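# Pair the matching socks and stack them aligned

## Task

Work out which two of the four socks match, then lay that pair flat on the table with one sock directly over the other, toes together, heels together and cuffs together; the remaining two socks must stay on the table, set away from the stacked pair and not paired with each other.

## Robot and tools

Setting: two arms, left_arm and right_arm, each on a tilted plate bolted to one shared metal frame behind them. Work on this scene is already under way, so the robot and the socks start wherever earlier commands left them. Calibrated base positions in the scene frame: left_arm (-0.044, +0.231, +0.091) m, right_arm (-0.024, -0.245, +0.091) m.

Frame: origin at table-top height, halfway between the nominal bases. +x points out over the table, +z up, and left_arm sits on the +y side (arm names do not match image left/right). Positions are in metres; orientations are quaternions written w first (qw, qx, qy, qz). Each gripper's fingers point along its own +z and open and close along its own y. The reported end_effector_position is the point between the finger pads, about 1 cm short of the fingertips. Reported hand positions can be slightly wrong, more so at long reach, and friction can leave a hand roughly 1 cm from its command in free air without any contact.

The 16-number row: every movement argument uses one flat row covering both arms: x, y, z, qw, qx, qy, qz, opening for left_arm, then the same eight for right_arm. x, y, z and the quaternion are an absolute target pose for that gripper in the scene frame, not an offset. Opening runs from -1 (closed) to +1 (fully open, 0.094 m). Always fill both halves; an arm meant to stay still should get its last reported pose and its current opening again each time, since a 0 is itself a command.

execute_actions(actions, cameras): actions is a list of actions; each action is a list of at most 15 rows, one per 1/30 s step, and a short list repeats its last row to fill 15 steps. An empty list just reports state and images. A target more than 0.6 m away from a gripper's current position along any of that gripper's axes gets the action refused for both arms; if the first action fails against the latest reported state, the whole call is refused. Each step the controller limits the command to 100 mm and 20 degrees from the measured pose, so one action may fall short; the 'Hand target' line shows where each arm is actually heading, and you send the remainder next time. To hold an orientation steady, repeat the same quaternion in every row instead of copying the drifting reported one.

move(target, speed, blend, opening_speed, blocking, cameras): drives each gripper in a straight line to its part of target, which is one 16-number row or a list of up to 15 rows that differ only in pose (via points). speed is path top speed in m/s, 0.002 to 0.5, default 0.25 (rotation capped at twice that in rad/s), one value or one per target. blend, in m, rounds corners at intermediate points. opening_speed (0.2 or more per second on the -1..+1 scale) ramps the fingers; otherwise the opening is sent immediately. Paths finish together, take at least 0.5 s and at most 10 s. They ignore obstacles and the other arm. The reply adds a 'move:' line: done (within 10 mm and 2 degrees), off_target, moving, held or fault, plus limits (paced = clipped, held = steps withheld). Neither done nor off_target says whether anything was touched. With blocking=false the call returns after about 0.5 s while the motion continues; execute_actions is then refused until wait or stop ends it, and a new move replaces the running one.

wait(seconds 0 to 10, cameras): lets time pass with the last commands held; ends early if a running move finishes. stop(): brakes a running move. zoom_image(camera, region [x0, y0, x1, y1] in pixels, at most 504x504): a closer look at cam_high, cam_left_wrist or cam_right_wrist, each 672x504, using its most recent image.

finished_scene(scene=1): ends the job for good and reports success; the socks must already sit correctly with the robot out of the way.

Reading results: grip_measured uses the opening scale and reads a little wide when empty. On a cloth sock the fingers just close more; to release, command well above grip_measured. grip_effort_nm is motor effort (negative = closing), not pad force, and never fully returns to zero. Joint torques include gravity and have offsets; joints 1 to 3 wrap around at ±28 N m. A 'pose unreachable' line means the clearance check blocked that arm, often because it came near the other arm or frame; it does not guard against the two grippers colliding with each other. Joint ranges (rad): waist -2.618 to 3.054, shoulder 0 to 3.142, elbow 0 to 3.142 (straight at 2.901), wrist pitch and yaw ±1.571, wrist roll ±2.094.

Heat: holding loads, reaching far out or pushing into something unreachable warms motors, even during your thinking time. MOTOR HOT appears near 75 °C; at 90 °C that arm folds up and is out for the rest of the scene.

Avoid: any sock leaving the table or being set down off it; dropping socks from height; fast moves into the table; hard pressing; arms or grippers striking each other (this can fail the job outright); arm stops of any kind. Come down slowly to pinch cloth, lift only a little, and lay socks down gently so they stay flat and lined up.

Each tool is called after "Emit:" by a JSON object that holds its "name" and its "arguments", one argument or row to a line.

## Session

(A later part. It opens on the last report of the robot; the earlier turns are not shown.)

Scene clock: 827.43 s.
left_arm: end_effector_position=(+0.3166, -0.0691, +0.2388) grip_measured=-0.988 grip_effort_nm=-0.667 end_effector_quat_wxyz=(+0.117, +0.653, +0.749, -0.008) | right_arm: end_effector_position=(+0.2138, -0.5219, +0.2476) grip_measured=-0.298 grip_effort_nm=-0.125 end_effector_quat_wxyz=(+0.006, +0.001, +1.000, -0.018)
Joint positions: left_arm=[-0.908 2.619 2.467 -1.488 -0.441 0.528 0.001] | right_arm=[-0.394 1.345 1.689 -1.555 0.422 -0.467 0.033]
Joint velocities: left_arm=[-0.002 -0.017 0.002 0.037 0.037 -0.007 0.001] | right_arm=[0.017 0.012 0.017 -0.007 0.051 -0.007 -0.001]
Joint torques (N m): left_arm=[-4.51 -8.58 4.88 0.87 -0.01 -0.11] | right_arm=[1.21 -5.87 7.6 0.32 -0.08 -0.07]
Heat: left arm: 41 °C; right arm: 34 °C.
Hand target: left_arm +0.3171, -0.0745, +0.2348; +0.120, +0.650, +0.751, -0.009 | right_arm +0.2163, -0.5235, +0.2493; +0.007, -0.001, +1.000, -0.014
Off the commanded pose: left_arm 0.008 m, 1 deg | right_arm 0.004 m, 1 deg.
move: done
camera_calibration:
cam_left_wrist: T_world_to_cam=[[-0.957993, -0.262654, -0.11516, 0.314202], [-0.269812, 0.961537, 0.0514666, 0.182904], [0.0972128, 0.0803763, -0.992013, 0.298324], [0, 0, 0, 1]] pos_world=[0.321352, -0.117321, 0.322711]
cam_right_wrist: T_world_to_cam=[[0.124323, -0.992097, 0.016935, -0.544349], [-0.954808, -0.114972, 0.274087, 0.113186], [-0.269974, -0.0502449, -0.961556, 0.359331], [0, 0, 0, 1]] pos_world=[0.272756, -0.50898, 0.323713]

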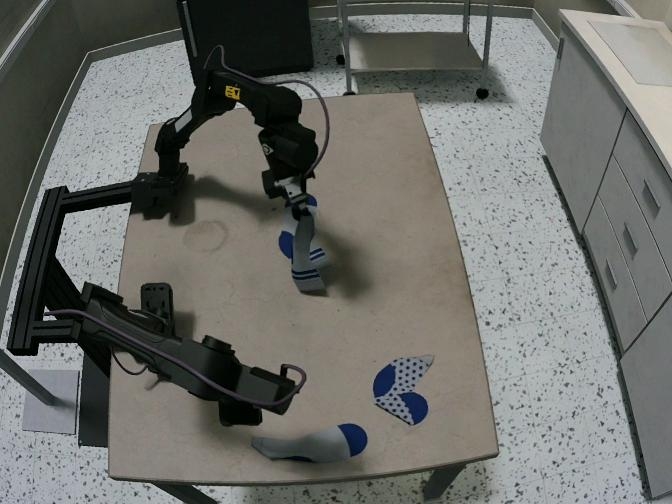

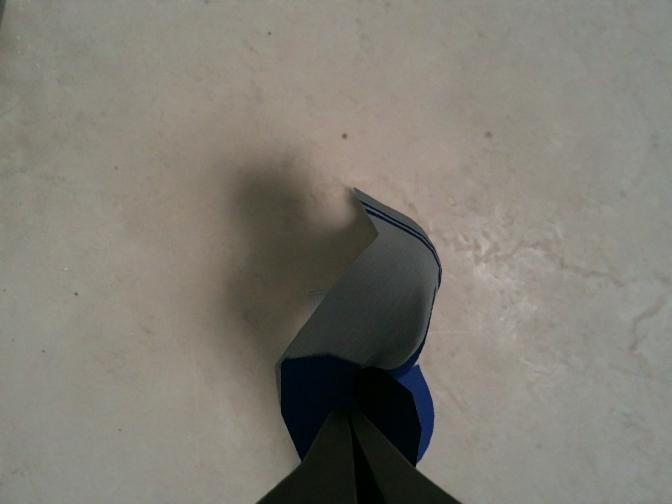

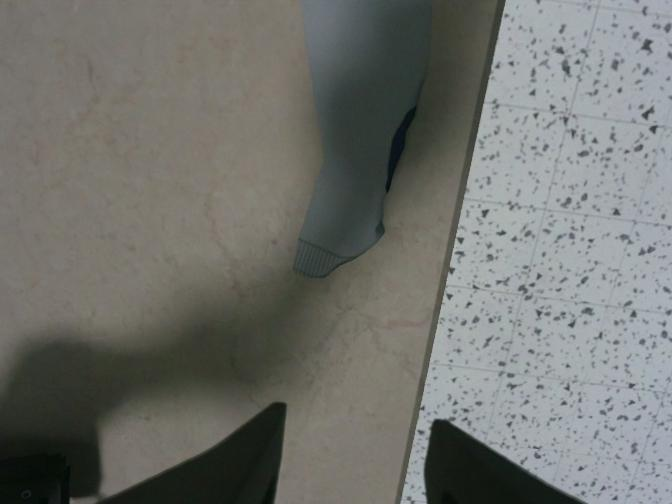

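Emit:
{"name": "move", "arguments": {
  "target": [
    [0.319, 0.0, 0.205, 0.06, 0.652, 0.752, 0, -1, 0.2164, -0.5236, 0.2494, 0.007, -0.001, 1, -0.014, -0.3],
    [0.316, 0.06, 0.165, 0, 0.656, 0.755, 0, -1, 0.2164, -0.5236, 0.2494, 0.007, -0.001, 1, -0.014, -0.3],
    [0.312, 0.105, 0.115, 0, 0.656, 0.755, 0, -1, 0.2164, -0.5236, 0.2494, 0.007, -0.001, 1, -0.014, -0.3],
    [0.309, 0.14, 0.06, 0, 0.656, 0.755, 0, -1, 0.2164, -0.5236, 0.2494, 0.007, -0.001, 1, -0.014, -0.3],
    [0.308, 0.165, 0.03, 0, 0.656, 0.755, 0, -1, 0.2164, -0.5236, 0.2494, 0.007, -0.001, 1, -0.014, -0.3]
  ],
  "speed": 0.12,
  "blend": 0.02
}}

Emit:
{"name": "zoom_image", "arguments": {
  "camera": "cam_high",
  "region": [240, 160, 370, 300]
}}

Scene clock: 836.83 s.
left_arm: end_effector_position=(+0.2986, +0.1639, +0.0228) grip_measured=-0.988 grip_effort_nm=-0.676 end_effector_quat_wxyz=(-0.016, +0.660, +0.751, -0.012) | right_arm: end_effector_position=(+0.2138, -0.5219, +0.2476) grip_measured=-0.298 grip_effort_nm=-0.134 end_effector_quat_wxyz=(+0.006, +0.001, +1.000, -0.018)
Joint positions: left_arm=[-0.321 2.139 1.232 -0.739 -0.495 1.056 0.001] | right_arm=[-0.394 1.345 1.689 -1.555 0.422 -0.467 0.033]
Joint velocities: left_arm=[-0.017 -0.002 -0.007 0.051 -0.007 0.037 -0.001] | right_arm=[-0.022 -0.027 -0.017 -0.051 0.007 -0.007 0]
Joint torques (N m): left_arm=[-4.03 -9.99 3.7 0.37 0.01 0.03] | right_arm=[1.21 -5.89 7.6 0.32 -0.08 -0.07]
Heat: left arm: 42 °C; right arm: 34 °C.
Hand target: left_arm +0.3061, +0.1650, +0.0326; +0.003, +0.656, +0.755, -0.007 | right_arm +0.2163, -0.5235, +0.2493; +0.007, -0.001, +1.000, -0.014
Off the commanded pose: left_arm 0.012 m, 2 deg | right_arm 0.004 m, 1 deg.
move: off_target (left_arm); blend cut to 0.0195 m at target 4
camera_calibration:
cam_left_wrist: T_world_to_cam=[[-0.968678, -0.244851, 0.0413724, 0.329949], [-0.225683, 0.937564, 0.26465, -0.0489573], [-0.103589, 0.247024, -0.963457, 0.0990027], [0, 0, 0, 1]] pos_world=[0.318821, 0.102233, 0.0946906]
cam_right_wrist: T_world_to_cam=[[0.124323, -0.992097, 0.016935, -0.544349], [-0.954808, -0.114972, 0.274087, 0.113186], [-0.269974, -0.0502449, -0.961556, 0.359331], [0, 0, 0, 1]] pos_world=[0.272756, -0.50898, 0.323713]

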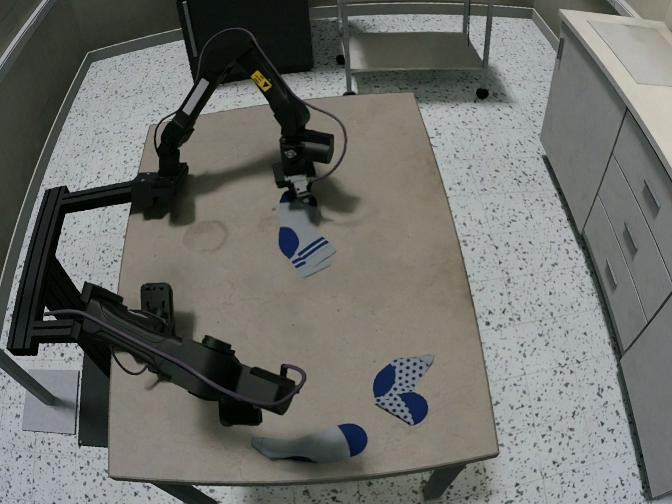

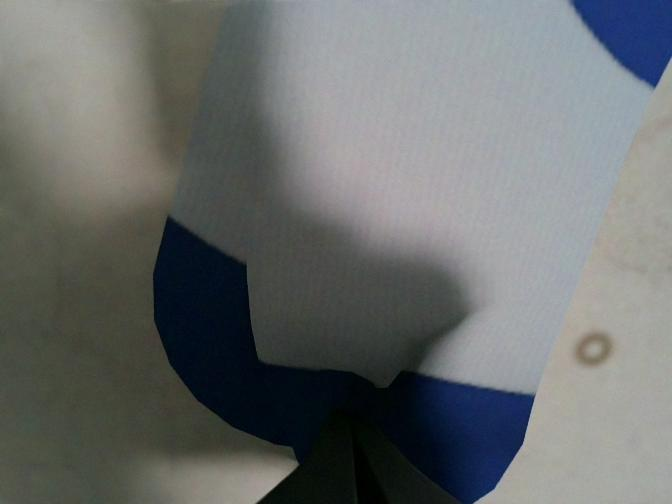

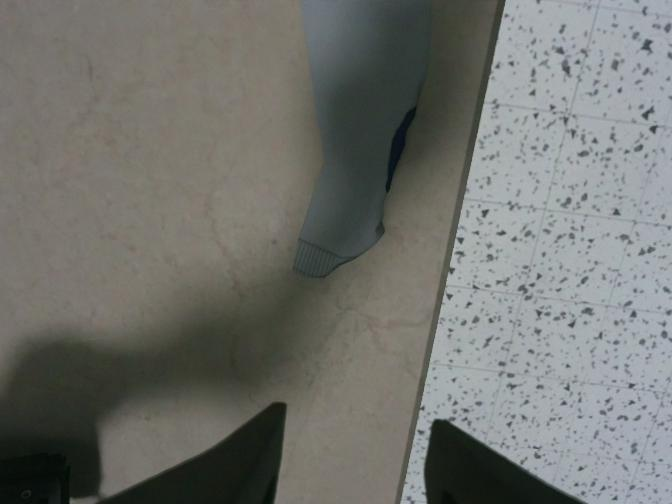

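Scaled by 3.600.

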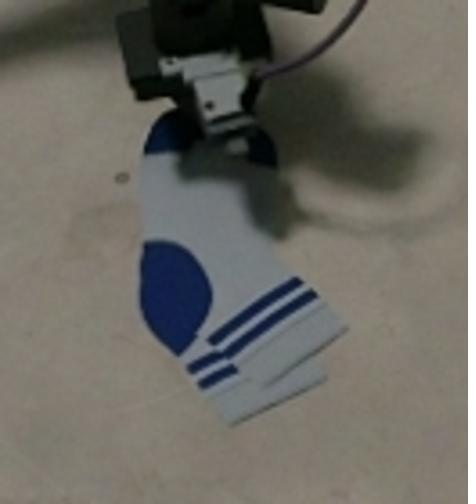

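Emit:
{"name": "move", "arguments": {
  "target": [
    [0.312, 0.105, 0.125, 0, 0.656, 0.755, 0, -1, 0.2164, -0.5236, 0.2494, 0.007, -0.001, 1, -0.014, -0.3],
    [0.319, 0.0, 0.23, 0.06, 0.652, 0.752, 0, -1, 0.2164, -0.5236, 0.2494, 0.007, -0.001, 1, -0.014, -0.3],
    [0.308, -0.08, 0.285, 0.16, 0.648, 0.744, -0.02, -1, 0.2164, -0.5236, 0.2494, 0.007, -0.001, 1, -0.014, -0.3],
    [0.302, -0.102, 0.235, 0.12, 0.65, 0.75, -0.01, -1, 0.2164, -0.5236, 0.2494, 0.007, -0.001, 1, -0.014, -0.3]
  ],
  "speed": 0.12,
  "blend": 0.02
}}

Emit:
{"name": "zoom_image", "arguments": {
  "camera": "cam_high",
  "region": [240, 160, 370, 300]
}}

Scene clock: 848.37 s.
left_arm: end_effector_position=(+0.3106, -0.0951, +0.2281) grip_measured=-0.988 grip_effort_nm=-0.672 end_effector_quat_wxyz=(+0.114, +0.647, +0.754, -0.001) | right_arm: end_effector_position=(+0.2138, -0.5219, +0.2476) grip_measured=-0.298 grip_effort_nm=-0.129 end_effector_quat_wxyz=(+0.006, +0.001, +1.000, -0.018)
Joint positions: left_arm=[-0.938 2.768 2.662 -1.558 -0.453 0.477 0.001] | right_arm=[-0.394 1.345 1.689 -1.555 0.422 -0.467 0.033]
Joint velocities: left_arm=[0.002 -0.007 0.002 0.022 -0.007 -0.007 -0.001] | right_arm=[-0.017 -0.002 0.007 0.007 0.051 0.066 0]
Joint torques (N m): left_arm=[-5.57 -8.99 7.68 0.56 0.03 -0.08] | right_arm=[1.21 -5.87 7.6 0.32 -0.09 -0.08]
Heat: left arm: 41 °C; right arm: 34 °C.
Hand target: left_arm +0.3037, -0.1017, +0.2318; +0.117, +0.651, +0.750, -0.003 | right_arm +0.2163, -0.5235, +0.2493; +0.007, -0.001, +1.000, -0.014
Off the commanded pose: left_arm 0.013 m, 1 deg | right_arm 0.004 m, 1 deg.
joint sent to its limit (left arm) — joint 4 (wrist pitch), lower limit. The joint targets are off in position, not in orientation.
move: off_target (left_arm)
camera_calibration:
cam_left_wrist: T_world_to_cam=[[-0.95317, -0.276537, -0.122449, 0.29923], [-0.285514, 0.956316, 0.0627739, 0.208633], [0.0997403, 0.0947951, -0.990488, 0.29057], [0, 0, 0, 1]] pos_world=[0.315803, -0.144316, 0.311349]
cam_right_wrist: T_world_to_cam=[[0.124323, -0.992097, 0.016935, -0.544349], [-0.954808, -0.114972, 0.274087, 0.113186], [-0.269974, -0.0502449, -0.961556, 0.359331], [0, 0, 0, 1]] pos_world=[0.272756, -0.50898, 0.323713]

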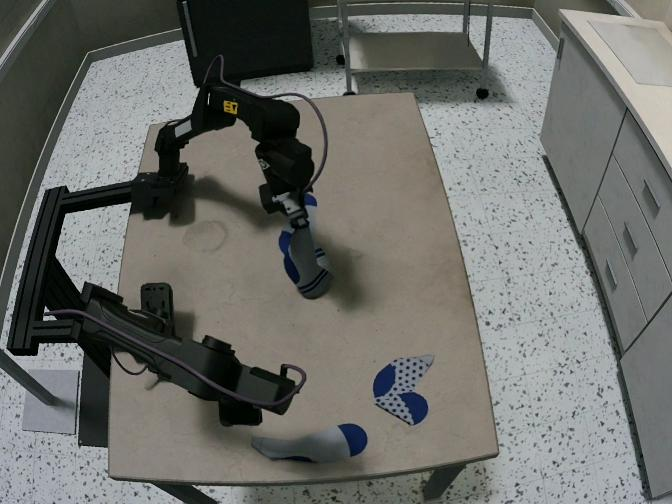

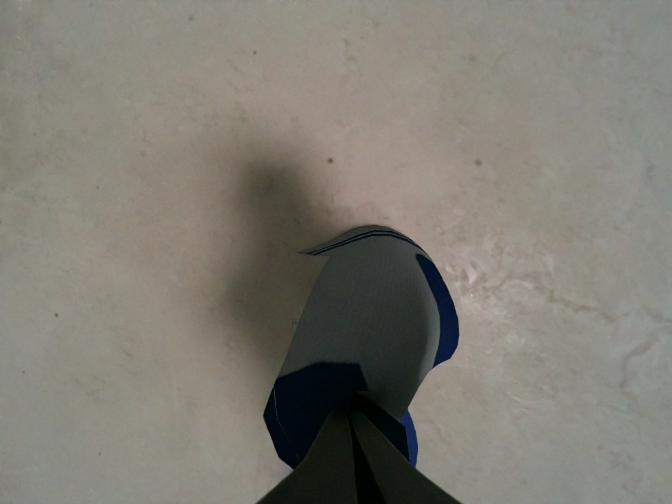

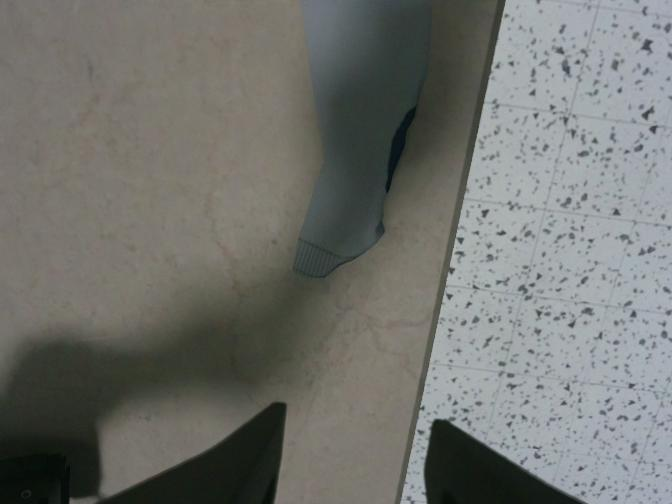

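Scaled by 3.600.

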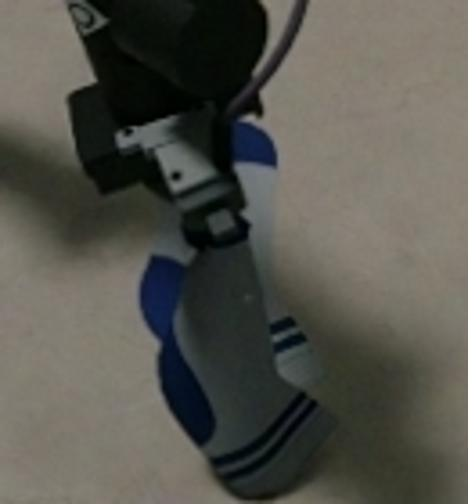

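Emit:
{"name": "move", "arguments": {
  "target": [
    [0.308, -0.04, 0.195, 0.06, 0.652, 0.752, 0, -1, 0.2164, -0.5236, 0.2494, 0.007, -0.001, 1, -0.014, -0.3],
    [0.308, 0.02, 0.16, 0.03, 0.656, 0.755, 0, -1, 0.2164, -0.5236, 0.2494, 0.007, -0.001, 1, -0.014, -0.3],
    [0.308, 0.075, 0.11, 0, 0.656, 0.755, 0, -1, 0.2164, -0.5236, 0.2494, 0.007, -0.001, 1, -0.014, -0.3],
    [0.306, 0.115, 0.06, 0, 0.656, 0.755, 0, -1, 0.2164, -0.5236, 0.2494, 0.007, -0.001, 1, -0.014, -0.3],
    [0.306, 0.15, 0.034, 0, 0.656, 0.755, 0, -1, 0.2164, -0.5236, 0.2494, 0.007, -0.001, 1, -0.014, -0.3]
  ],
  "speed": 0.12,
  "blend": 0.02
}}

Emit:
{"name": "zoom_image", "arguments": {
  "camera": "cam_high",
  "region": [240, 160, 370, 300]
}}

Scene clock: 855.87 s.
left_arm: end_effector_position=(+0.2964, +0.1494, +0.0263) grip_measured=-0.988 grip_effort_nm=-0.667 end_effector_quat_wxyz=(-0.018, +0.660, +0.751, -0.012) | right_arm: end_effector_position=(+0.2138, -0.5219, +0.2476) grip_measured=-0.298 grip_effort_nm=-0.129 end_effector_quat_wxyz=(+0.006, +0.001, +1.000, -0.018)
Joint positions: left_arm=[-0.361 2.165 1.255 -0.76 -0.493 1.009 0.001] | right_arm=[-0.394 1.345 1.689 -1.555 0.422 -0.467 0.033]
Joint velocities: left_arm=[0.002 -0.007 -0.002 0.051 -0.037 -0.081 0.001] | right_arm=[-0.027 0.002 -0.002 0.051 0.007 -0.022 -0.001]
Joint torques (N m): left_arm=[-4.23 -10.15 3.66 0.35 0.02 0.03] | right_arm=[1.21 -5.87 7.58 0.32 -0.08 -0.07]
Heat: left arm: 42 °C; right arm: 34 °C.
Hand target: left_arm +0.3042, +0.1502, +0.0366; +0.003, +0.656, +0.755, -0.007 | right_arm +0.2163, -0.5235, +0.2493; +0.007, -0.001, +1.000, -0.014
Off the commanded pose: left_arm 0.012 m, 3 deg | right_arm 0.004 m, 1 deg.
move: off_target (left_arm)
camera_calibration:
cam_left_wrist: T_world_to_cam=[[-0.968624, -0.244918, 0.0422295, 0.324073], [-0.225302, 0.937047, 0.2668, -0.0368363], [-0.104915, 0.248914, -0.962826, 0.105865], [0, 0, 0, 1]] pos_world=[0.316713, 0.0875373, 0.0980724]
cam_right_wrist: T_world_to_cam=[[0.124323, -0.992097, 0.016935, -0.544349], [-0.954808, -0.114972, 0.274087, 0.113186], [-0.269974, -0.0502449, -0.961556, 0.359331], [0, 0, 0, 1]] pos_world=[0.272756, -0.50898, 0.323713]

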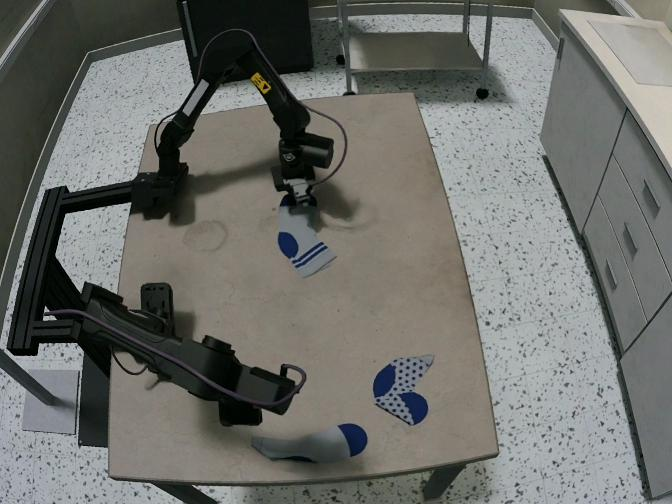

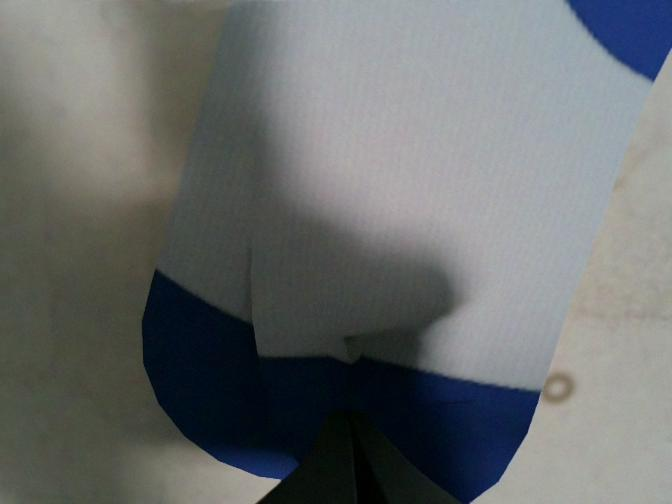

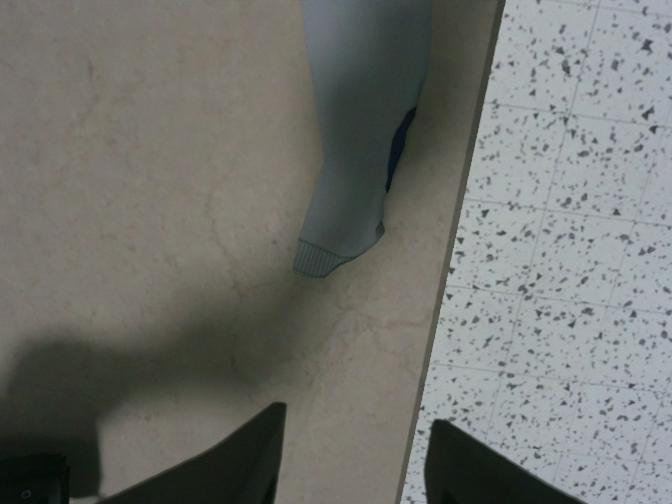

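Scaled by 3.600.

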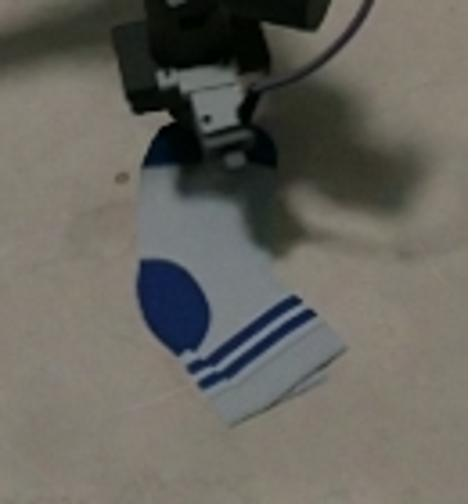

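Emit:
{"name": "move", "arguments": {
  "target": [0.305, 0.147, 0.022, 0, 0.656, 0.755, 0, -1, 0.2164, -0.5236, 0.2494, 0.007, -0.001, 1, -0.014, -0.3],
  "speed": 0.05
}}

Emit:
{"name": "move", "arguments": {
  "target": [0.305, 0.147, 0.022, 0, 0.656, 0.755, 0, -0.3, 0.2164, -0.5236, 0.2494, 0.007, -0.001, 1, -0.014, -0.3],
  "speed": 0.05,
  "opening_speed": 0.5,
  "cameras": ["cam_left_wrist"]
}}

Emit:
{"name": "move", "arguments": {
  "target": [
    [0.305, 0.147, 0.08, 0, 0.656, 0.755, 0, -0.3, 0.2164, -0.5236, 0.2494, 0.007, -0.001, 1, -0.014, -0.3],
    [0.27, 0.15, 0.28, 0, 0.656, 0.755, 0, -0.3, 0.2164, -0.5236, 0.2494, 0.007, -0.001, 1, -0.014, -0.3]
  ],
  "speed": 0.15
}}

Emit:
{"name": "zoom_image", "arguments": {
  "camera": "cam_high",
  "region": [240, 160, 370, 300]
}}

Scene clock: 863.70 s.
left_arm: end_effector_position=(+0.3043, +0.1468, +0.0245) grip_measured=-0.988 grip_effort_nm=-0.667 end_effector_quat_wxyz=(-0.002, +0.656, +0.755, -0.002) | right_arm: end_effector_position=(+0.2138, -0.5219, +0.2476) grip_measured=-0.298 grip_effort_nm=-0.129 end_effector_quat_wxyz=(+0.006, +0.001, +1.000, -0.018)
Joint positions: left_arm=[-0.361 2.165 1.247 -0.71 -0.503 1.017 0.001] | right_arm=[-0.394 1.345 1.689 -1.555 0.422 -0.467 0.033]
Joint velocities: left_arm=[-0.007 -0.002 -0.002 -0.066 0.007 -0.037 -0.001] | right_arm=[0.007 0.007 -0.012 0.007 -0.022 -0.051 0]
Joint torques (N m): left_arm=[-3.75 -7.01 3.86 0.44 -0.04 0.06] | right_arm=[1.21 -5.86 7.6 0.32 -0.09 -0.07]
Heat: left arm: 43 °C; right arm: 34 °C.
Hand target: left_arm +0.3048, +0.1469, +0.0218; +0.000, +0.656, +0.755, +0.000 | right_arm +0.2163, -0.5235, +0.2493; +0.007, -0.001, +1.000, -0.014
Off the commanded pose: left_arm 0.003 m, 0 deg | right_arm 0.004 m, 1 deg.
move: done
camera_calibration:
cam_left_wrist: T_world_to_cam=[[-0.966565, -0.256311, 0.00746697, 0.333038], [-0.24618, 0.935718, 0.252643, -0.0253206], [-0.0717422, 0.242357, -0.967531, 0.0966334], [0, 0, 0, 1]] pos_world=[0.322602, 0.0856345, 0.097406]
cam_right_wrist: T_world_to_cam=[[0.124323, -0.992097, 0.016935, -0.544349], [-0.954808, -0.114972, 0.274087, 0.113186], [-0.269974, -0.0502449, -0.961556, 0.359331], [0, 0, 0, 1]] pos_world=[0.272756, -0.50898, 0.323713]

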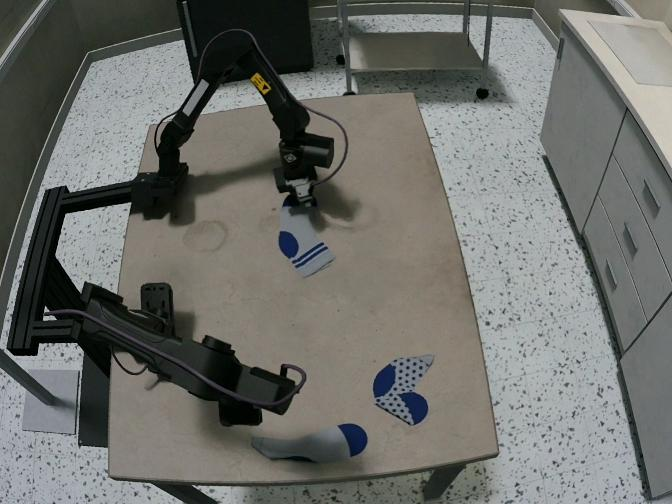

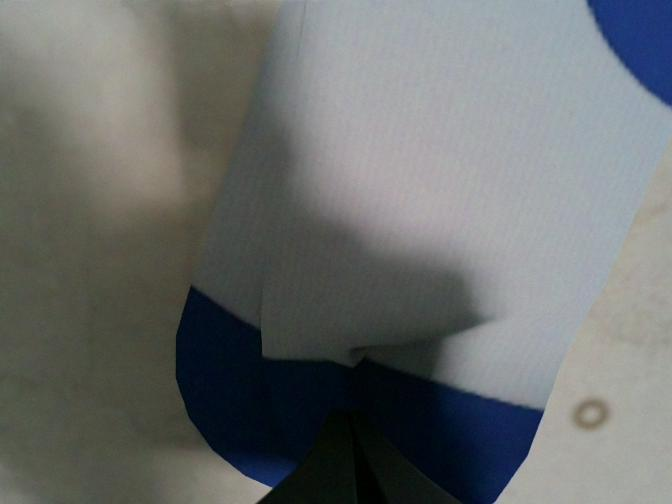

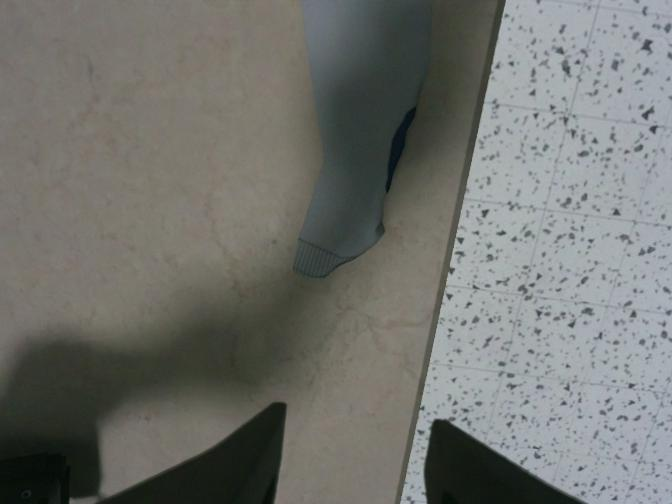

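Scene clock: 865.30 s.
left_arm: end_effector_position=(+0.3045, +0.1469, +0.0245) grip_measured=-0.302 grip_effort_nm=0.095 end_effector_quat_wxyz=(-0.001, +0.656, +0.755, -0.002) | right_arm: end_effector_position=(+0.2138, -0.5219, +0.2476) grip_measured=-0.298 grip_effort_nm=-0.125 end_effector_quat_wxyz=(+0.006, +0.001, +1.000, -0.018)
Joint positions: left_arm=[-0.361 2.165 1.247 -0.709 -0.504 1.018 0.033] | right_arm=[-0.394 1.345 1.689 -1.555 0.422 -0.467 0.033]
Joint velocities: left_arm=[-0.012 -0.007 -0.002 -0.022 0.022 0.007 0] | right_arm=[-0.007 -0.007 -0.022 -0.066 -0.081 -0.037 0]
Joint torques (N m): left_arm=[-3.82 -7.1 3.77 0.42 -0.04 0.02] | right_arm=[1.21 -5.87 7.6 0.32 -0.08 -0.07]
Heat: left arm: 43 °C; right arm: 34 °C.
Hand target: left_arm +0.3050, +0.1470, +0.0220; +0.000, +0.656, +0.755, +0.000 | right_arm +0.2163, -0.5235, +0.2493; +0.007, -0.001, +1.000, -0.014
Off the commanded pose: left_arm 0.003 m, 0 deg | right_arm 0.004 m, 1 deg.
move: done
camera_calibration:
cam_left_wrist: T_world_to_cam=[[-0.966576, -0.2563, 0.00646883, 0.333284], [-0.246398, 0.935613, 0.252819, -0.0252417], [-0.0708498, 0.242774, -0.967492, 0.0963003], [0, 0, 0, 1]] pos_world=[0.322747, 0.0856579, 0.0973954]
Images, in order (width x height): cam_left_wrist 672x504.

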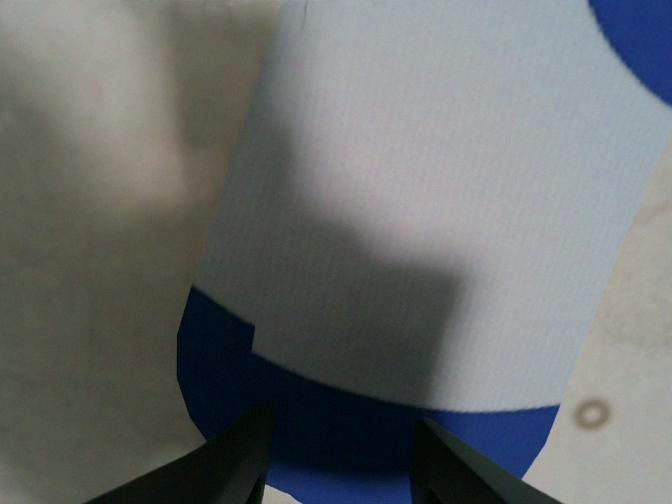

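Scene clock: 867.60 s.
left_arm: end_effector_position=(+0.2766, +0.1504, +0.2674) grip_measured=-0.302 grip_effort_nm=0.100 end_effector_quat_wxyz=(+0.046, +0.656, +0.754, +0.009) | right_arm: end_effector_position=(+0.2138, -0.5219, +0.2476) grip_measured=-0.298 grip_effort_nm=-0.129 end_effector_quat_wxyz=(+0.006, +0.001, +1.000, -0.018)
Joint positions: left_arm=[-0.722 1.91 1.754 -1.556 -0.478 0.663 0.033] | right_arm=[-0.394 1.345 1.689 -1.555 0.422 -0.467 0.033]
Joint velocities: left_arm=[-0.017 0.017 0.007 -0.022 -0.081 -0.007 0] | right_arm=[0.007 -0.002 0.007 0.022 -0.051 0.022 0]
Joint torques (N m): left_arm=[-4.53 -6.19 7.08 0.32 0.04 -0.08] | right_arm=[1.21 -5.87 7.6 0.32 -0.08 -0.07]
Heat: left arm: 42 °C; right arm: 34 °C.
Hand target: left_arm +0.2739, +0.1492, +0.2788; +0.059, +0.655, +0.753, +0.006 | right_arm +0.2163, -0.5235, +0.2493; +0.007, -0.001, +1.000, -0.014
Off the commanded pose: left_arm 0.014 m, 5 deg | right_arm 0.004 m, 1 deg.
joint sent to its limit (left arm) — joint 4 (wrist pitch), lower limit. The joint targets are off in position and orientation.
move: off_target (left_arm)
camera_calibration:
cam_left_wrist: T_world_to_cam=[[-0.964309, -0.256775, -0.0646116, 0.324063], [-0.264475, 0.94578, 0.188553, -0.0761474], [0.0126926, 0.198912, -0.979935, 0.315253], [0, 0, 0, 1]] pos_world=[0.288357, 0.0925224, 0.344224]
cam_right_wrist: T_world_to_cam=[[0.124323, -0.992097, 0.016935, -0.544349], [-0.954808, -0.114972, 0.274087, 0.113186], [-0.269974, -0.0502449, -0.961556, 0.359331], [0, 0, 0, 1]] pos_world=[0.272756, -0.50898, 0.323713]

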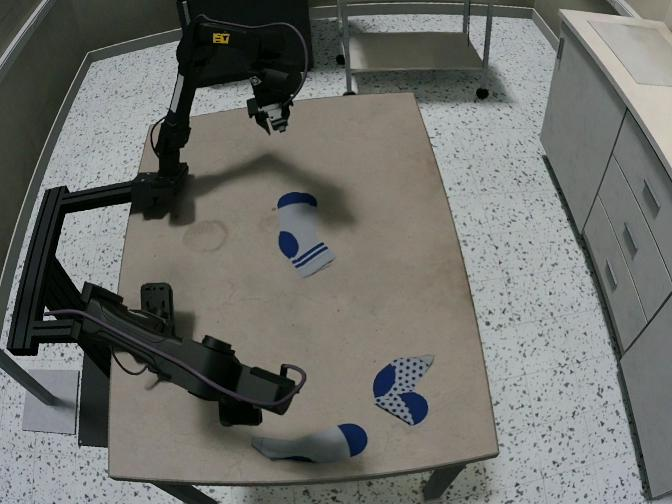

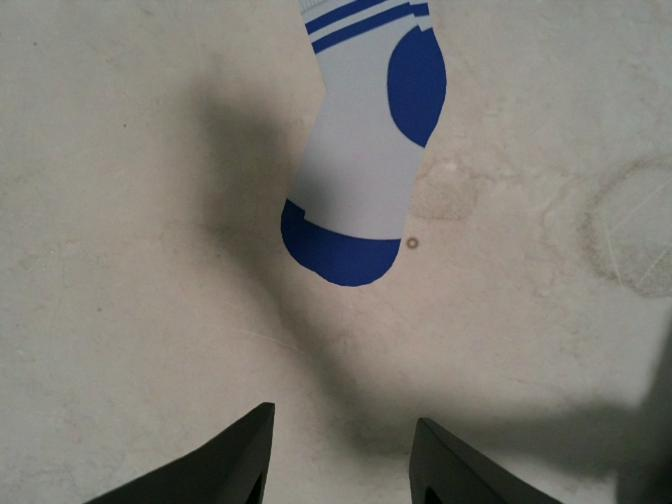

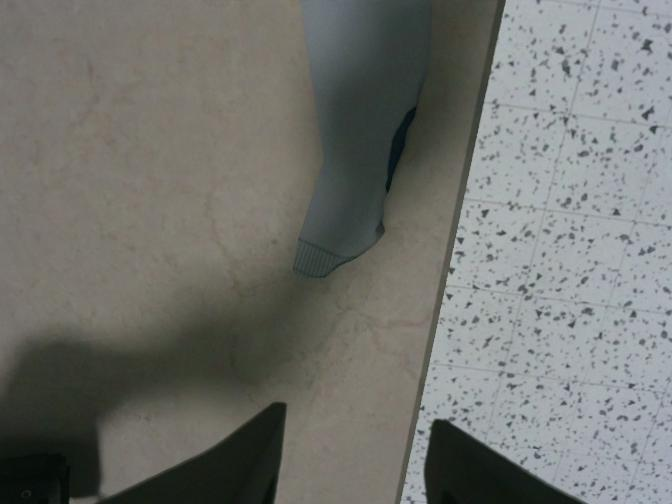

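Scaled by 3.600.

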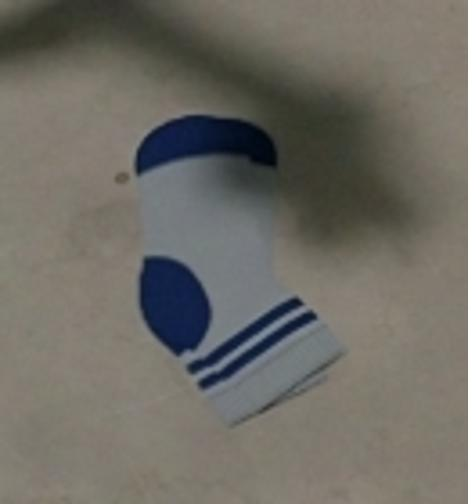

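Emit:
{"name": "move", "arguments": {
  "target": [
    [0.291, 0.158, 0.06, 0, 0.656, 0.755, 0, -0.35, 0.2164, -0.5236, 0.2494, 0.007, -0.001, 1, -0.014, -0.3],
    [0.291, 0.158, 0.004, 0, 0.656, 0.755, 0, -0.35, 0.2164, -0.5236, 0.2494, 0.007, -0.001, 1, -0.014, -0.3]
  ],
  "speed": [0.15,0.05],
  "cameras": ["cam_left_wrist"]
}}

Emit:
{"name": "move", "arguments": {
  "target": [0.291, 0.158, 0.006, 0, 0.656, 0.755, 0, -1, 0.2164, -0.5236, 0.2494, 0.007, -0.001, 1, -0.014, -0.3],
  "speed": 0.05,
  "opening_speed": 0.6,
  "cameras": ["cam_left_wrist"]
}}

Emit:
{"name": "move", "arguments": {
  "target": [0.295, 0.152, 0.045, 0, 0.656, 0.755, 0, -1, 0.2164, -0.5236, 0.2494, 0.007, -0.001, 1, -0.014, -0.3],
  "speed": 0.05,
  "cameras": ["cam_left_wrist","cam_high"]
}}

Scene clock: 878.83 s.
left_arm: end_effector_position=(+0.2858, +0.1614, +0.0109) grip_measured=-0.348 grip_effort_nm=-0.120 end_effector_quat_wxyz=(+0.000, +0.656, +0.755, -0.006) | right_arm: end_effector_position=(+0.2138, -0.5219, +0.2476) grip_measured=-0.298 grip_effort_nm=-0.129 end_effector_quat_wxyz=(+0.006, +0.001, +1.000, -0.018)
Joint positions: left_arm=[-0.322 2.113 1.118 -0.613 -0.496 1.062 0.031] | right_arm=[-0.394 1.345 1.689 -1.555 0.422 -0.467 0.033]
Joint velocities: left_arm=[0.002 -0.027 -0.017 0.037 -0.022 -0.007 -0.001] | right_arm=[-0.007 0.002 0.007 0.007 -0.095 0.066 0]
Joint torques (N m): left_arm=[-3.41 -5.83 3.33 0.64 0.02 0] | right_arm=[1.21 -5.87 7.6 0.32 -0.08 -0.07]
Heat: left arm: 41 °C; right arm: 34 °C.
Hand target: left_arm +0.2867, +0.1591, +0.0050; +0.003, +0.656, +0.755, -0.004 | right_arm +0.2163, -0.5235, +0.2493; +0.007, -0.001, +1.000, -0.014
Off the commanded pose: left_arm 0.009 m, 1 deg | right_arm 0.004 m, 1 deg.
move: done
camera_calibration:
cam_left_wrist: T_world_to_cam=[[-0.966641, -0.25582, 0.0126796, 0.318888], [-0.244936, 0.937724, 0.246332, -0.0406657], [-0.0749066, 0.235009, -0.969103, 0.0807035], [0, 0, 0, 1]] pos_world=[0.304335, 0.100745, 0.0841839]
Images, in order (width x height): cam_left_wrist 672x504.

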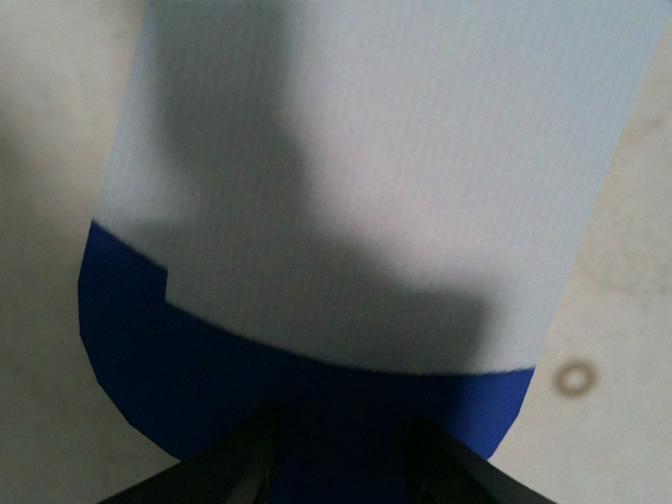

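Scene clock: 880.13 s.
left_arm: end_effector_position=(+0.2914, +0.1619, +0.0109) grip_measured=-0.993 grip_effort_nm=-0.403 end_effector_quat_wxyz=(+0.004, +0.653, +0.757, +0.003) | right_arm: end_effector_position=(+0.2138, -0.5219, +0.2476) grip_measured=-0.298 grip_effort_nm=-0.120 end_effector_quat_wxyz=(+0.006, +0.001, +1.000, -0.018)
Joint positions: left_arm=[-0.322 2.117 1.125 -0.6 -0.511 1.062 0] | right_arm=[-0.394 1.345 1.689 -1.555 0.422 -0.467 0.033]
Joint velocities: left_arm=[-0.002 -0.007 -0.012 -0.007 0.007 -0.037 0] | right_arm=[-0.012 -0.007 -0.017 -0.051 -0.007 -0.081 0.001]
Joint torques (N m): left_arm=[-3.93 -5.26 4.75 0.27 0.03 -0.02] | right_arm=[1.21 -5.86 7.6 0.32 -0.08 -0.07]
Heat: left arm: 41 °C; right arm: 34 °C.
Hand target: left_arm +0.2908, +0.1580, +0.0059; +0.000, +0.656, +0.755, +0.000 | right_arm +0.2163, -0.5235, +0.2493; +0.007, -0.001, +1.000, -0.014
Off the commanded pose: left_arm 0.006 m, 1 deg | right_arm 0.004 m, 1 deg.
move: done
camera_calibration:
cam_left_wrist: T_world_to_cam=[[-0.964715, -0.263214, -0.0066657, 0.325283], [-0.256493, 0.933759, 0.249611, -0.0358604], [-0.0594768, 0.242513, -0.968323, 0.0752931], [0, 0, 0, 1]] pos_world=[0.309086, 0.100844, 0.0840274]
Images, in order (width x height): cam_left_wrist 672x504.

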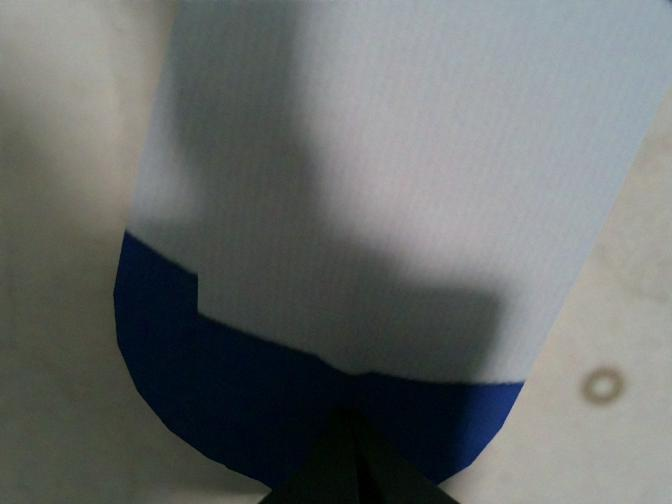

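Scene clock: 881.60 s.
left_arm: end_effector_position=(+0.2880, +0.1583, +0.0304) grip_measured=-0.993 grip_effort_nm=-0.403 end_effector_quat_wxyz=(-0.018, +0.655, +0.756, -0.003) | right_arm: end_effector_position=(+0.2138, -0.5219, +0.2476) grip_measured=-0.298 grip_effort_nm=-0.125 end_effector_quat_wxyz=(+0.006, +0.001, +1.000, -0.018)
Joint positions: left_arm=[-0.363 2.117 1.197 -0.746 -0.511 0.995 0] | right_arm=[-0.394 1.345 1.689 -1.555 0.422 -0.467 0.033]
Joint velocities: left_arm=[0.002 0.007 -0.012 -0.066 0.007 0.081 0] | right_arm=[0.032 -0.012 -0.002 -0.022 -0.007 0.066 0.001]
Joint torques (N m): left_arm=[-5.59 -8.88 6.27 0.07 0.04 -0.1] | right_arm=[1.21 -5.87 7.6 0.31 -0.08 -0.07]
Heat: left arm: 41 °C; right arm: 34 °C.
Hand target: left_arm +0.2953, +0.1522, +0.0445; -0.001, +0.656, +0.755, +0.000 | right_arm +0.2163, -0.5235, +0.2493; +0.007, -0.001, +1.000, -0.014
Off the commanded pose: left_arm 0.017 m, 2 deg | right_arm 0.004 m, 1 deg.
move: off_target (left_arm)
camera_calibration:
cam_left_wrist: T_world_to_cam=[[-0.965328, -0.259638, 0.027016, 0.319828], [-0.242267, 0.929631, 0.277656, -0.0424254], [-0.0972051, 0.261484, -0.960301, 0.102418], [0, 0, 0, 1]] pos_world=[0.308416, 0.0956989, 0.101491]
Images, in order (width x height): cam_high 672x504, cam_left_wrist 672x504.

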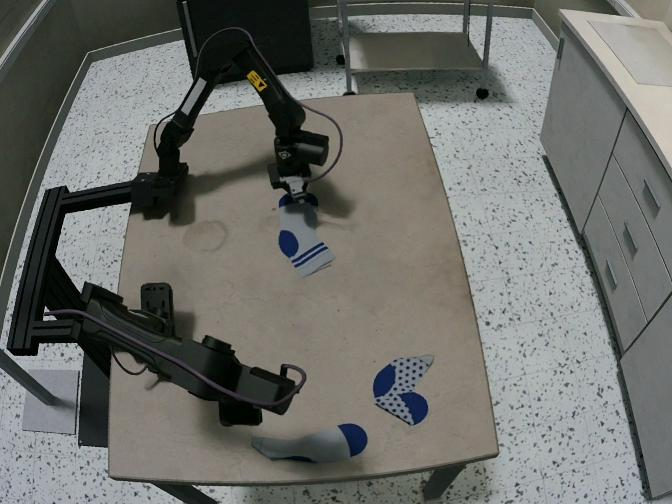

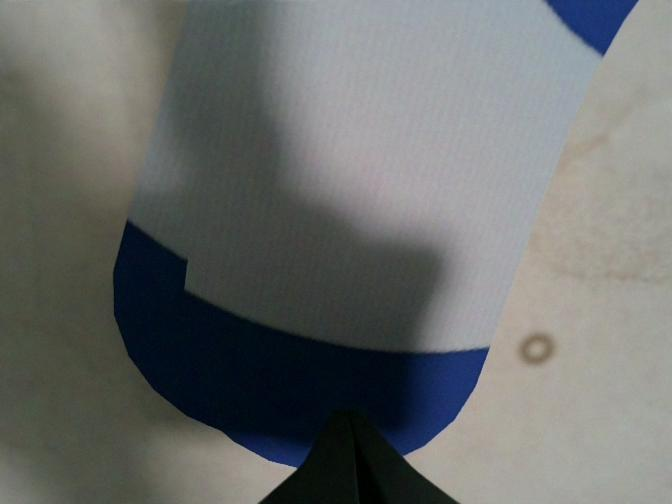

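Emit:
{"name": "move", "arguments": {
  "target": [
    [0.278, 0.152, 0.03, 0, 0.656, 0.755, 0, -1, 0.2164, -0.5236, 0.2494, 0.007, -0.001, 1, -0.014, -0.3],
    [0.278, 0.152, 0.003, 0, 0.656, 0.755, 0, -1, 0.2164, -0.5236, 0.2494, 0.007, -0.001, 1, -0.014, -0.3],
    [0.306, 0.152, 0.003, 0, 0.656, 0.755, 0, -1, 0.2164, -0.5236, 0.2494, 0.007, -0.001, 1, -0.014, -0.3]
  ],
  "speed": [0.1,0.05,0.05],
  "cameras": ["cam_left_wrist"]
}}

Emit:
{"name": "move", "arguments": {
  "target": [
    [0.306, 0.152, 0.06, 0, 0.656, 0.755, 0, -1, 0.2164, -0.5236, 0.2494, 0.007, -0.001, 1, -0.014, -0.3],
    [0.27, 0.17, 0.28, 0, 0.656, 0.755, 0, -1, 0.2164, -0.5236, 0.2494, 0.007, -0.001, 1, -0.014, -0.3]
  ],
  "speed": 0.2,
  "cameras": ["cam_high","cam_left_wrist"]
}}

Emit:
{"name": "zoom_image", "arguments": {
  "camera": "cam_high",
  "region": [240, 160, 370, 300]
}}

Scene clock: 888.70 s.
left_arm: end_effector_position=(+0.3049, +0.1522, +0.0103) grip_measured=-0.993 grip_effort_nm=-0.403 end_effector_quat_wxyz=(+0.007, +0.655, +0.755, +0.004) | right_arm: end_effector_position=(+0.2138, -0.5219, +0.2476) grip_measured=-0.298 grip_effort_nm=-0.129 end_effector_quat_wxyz=(+0.006, +0.001, +1.000, -0.018)
Joint positions: left_arm=[-0.332 2.166 1.196 -0.619 -0.51 1.06 0] | right_arm=[-0.394 1.345 1.689 -1.555 0.422 -0.467 0.033]
Joint velocities: left_arm=[0.007 -0.022 -0.002 0.007 0.007 0.007 0] | right_arm=[-0.002 -0.007 -0.032 -0.066 0.037 -0.022 0]
Joint torques (N m): left_arm=[-3.15 -5.2 5.67 0.32 0.03 0.09] | right_arm=[1.21 -5.87 7.6 0.32 -0.08 -0.07]
Heat: left arm: 40 °C; right arm: 34 °C.
Hand target: left_arm +0.3053, +0.1516, +0.0030; +0.001, +0.656, +0.755, +0.000 | right_arm +0.2163, -0.5235, +0.2493; +0.007, -0.001, +1.000, -0.014
Off the commanded pose: left_arm 0.007 m, 1 deg | right_arm 0.004 m, 1 deg.
move: done
camera_calibration:
cam_left_wrist: T_world_to_cam=[[-0.96609, -0.257918, -0.0122298, 0.335456], [-0.252942, 0.935809, 0.245526, -0.0244362], [-0.0518806, 0.240293, -0.969313, 0.0758815], [0, 0, 0, 1]] pos_world=[0.321837, 0.091154, 0.0836552]
Images, in order (width x height): cam_left_wrist 672x504.

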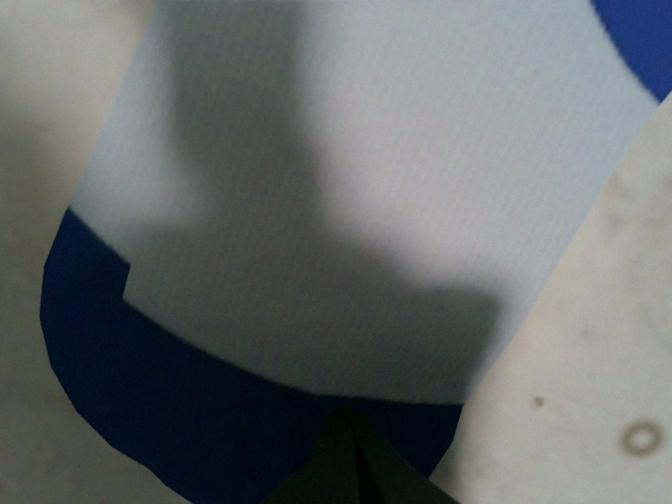

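Scene clock: 890.80 s.
left_arm: end_effector_position=(+0.2772, +0.1710, +0.2693) grip_measured=-0.993 grip_effort_nm=-0.403 end_effector_quat_wxyz=(+0.050, +0.655, +0.754, +0.011) | right_arm: end_effector_position=(+0.2138, -0.5219, +0.2476) grip_measured=-0.298 grip_effort_nm=-0.129 end_effector_quat_wxyz=(+0.006, +0.001, +1.000, -0.018)
Joint positions: left_arm=[-0.687 1.852 1.723 -1.556 -0.487 0.704 0] | right_arm=[-0.394 1.345 1.689 -1.555 0.422 -0.467 0.033]
Joint velocities: left_arm=[0.007 -0.002 -0.002 0.007 0.022 0.022 0] | right_arm=[0.017 -0.002 -0.002 -0.007 -0.007 0.051 -0.001]
Joint torques (N m): left_arm=[-4.4 -5.63 6.75 0.24 0.07 -0.04] | right_arm=[1.21 -5.86 7.6 0.32 -0.08 -0.07]
Heat: left arm: 41 °C; right arm: 34 °C.
Hand target: left_arm +0.2744, +0.1692, +0.2788; +0.060, +0.655, +0.753, +0.008 | right_arm +0.2163, -0.5235, +0.2493; +0.007, -0.001, +1.000, -0.014
Off the commanded pose: left_arm 0.013 m, 6 deg | right_arm 0.004 m, 1 deg.
joint sent to its limit (left arm) — joint 4 (wrist pitch), lower limit. The joint targets are off in position and orientation.
move: off_target (left_arm)
camera_calibration:
cam_left_wrist: T_world_to_cam=[[-0.963005, -0.25967, -0.0720657, 0.332269], [-0.268708, 0.945543, 0.183696, -0.0932869], [0.020441, 0.196265, -0.980338, 0.311468], [0, 0, 0, 1]] pos_world=[0.288543, 0.113357, 0.346426]
Images, in order (width x height): cam_high 672x504, cam_left_wrist 672x504.

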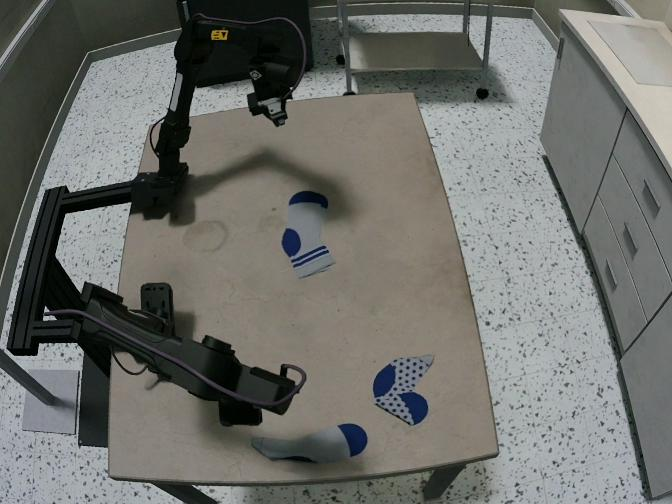

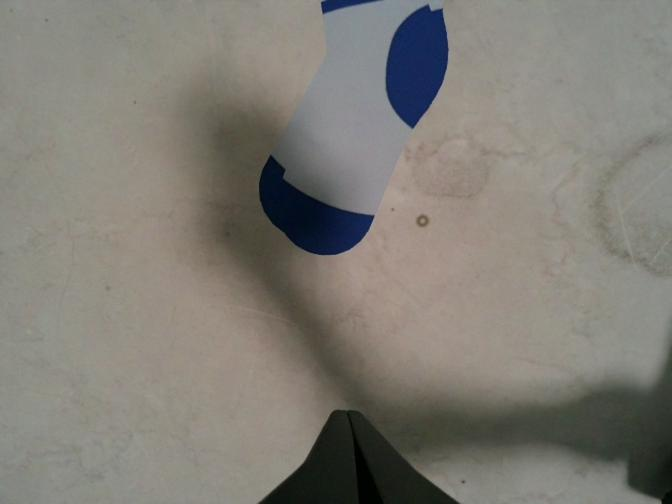

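Scaled by 3.600.

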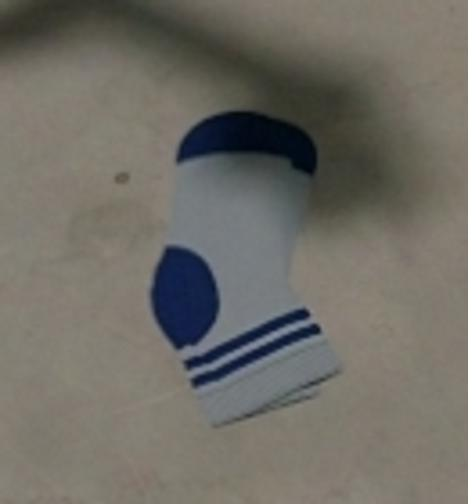

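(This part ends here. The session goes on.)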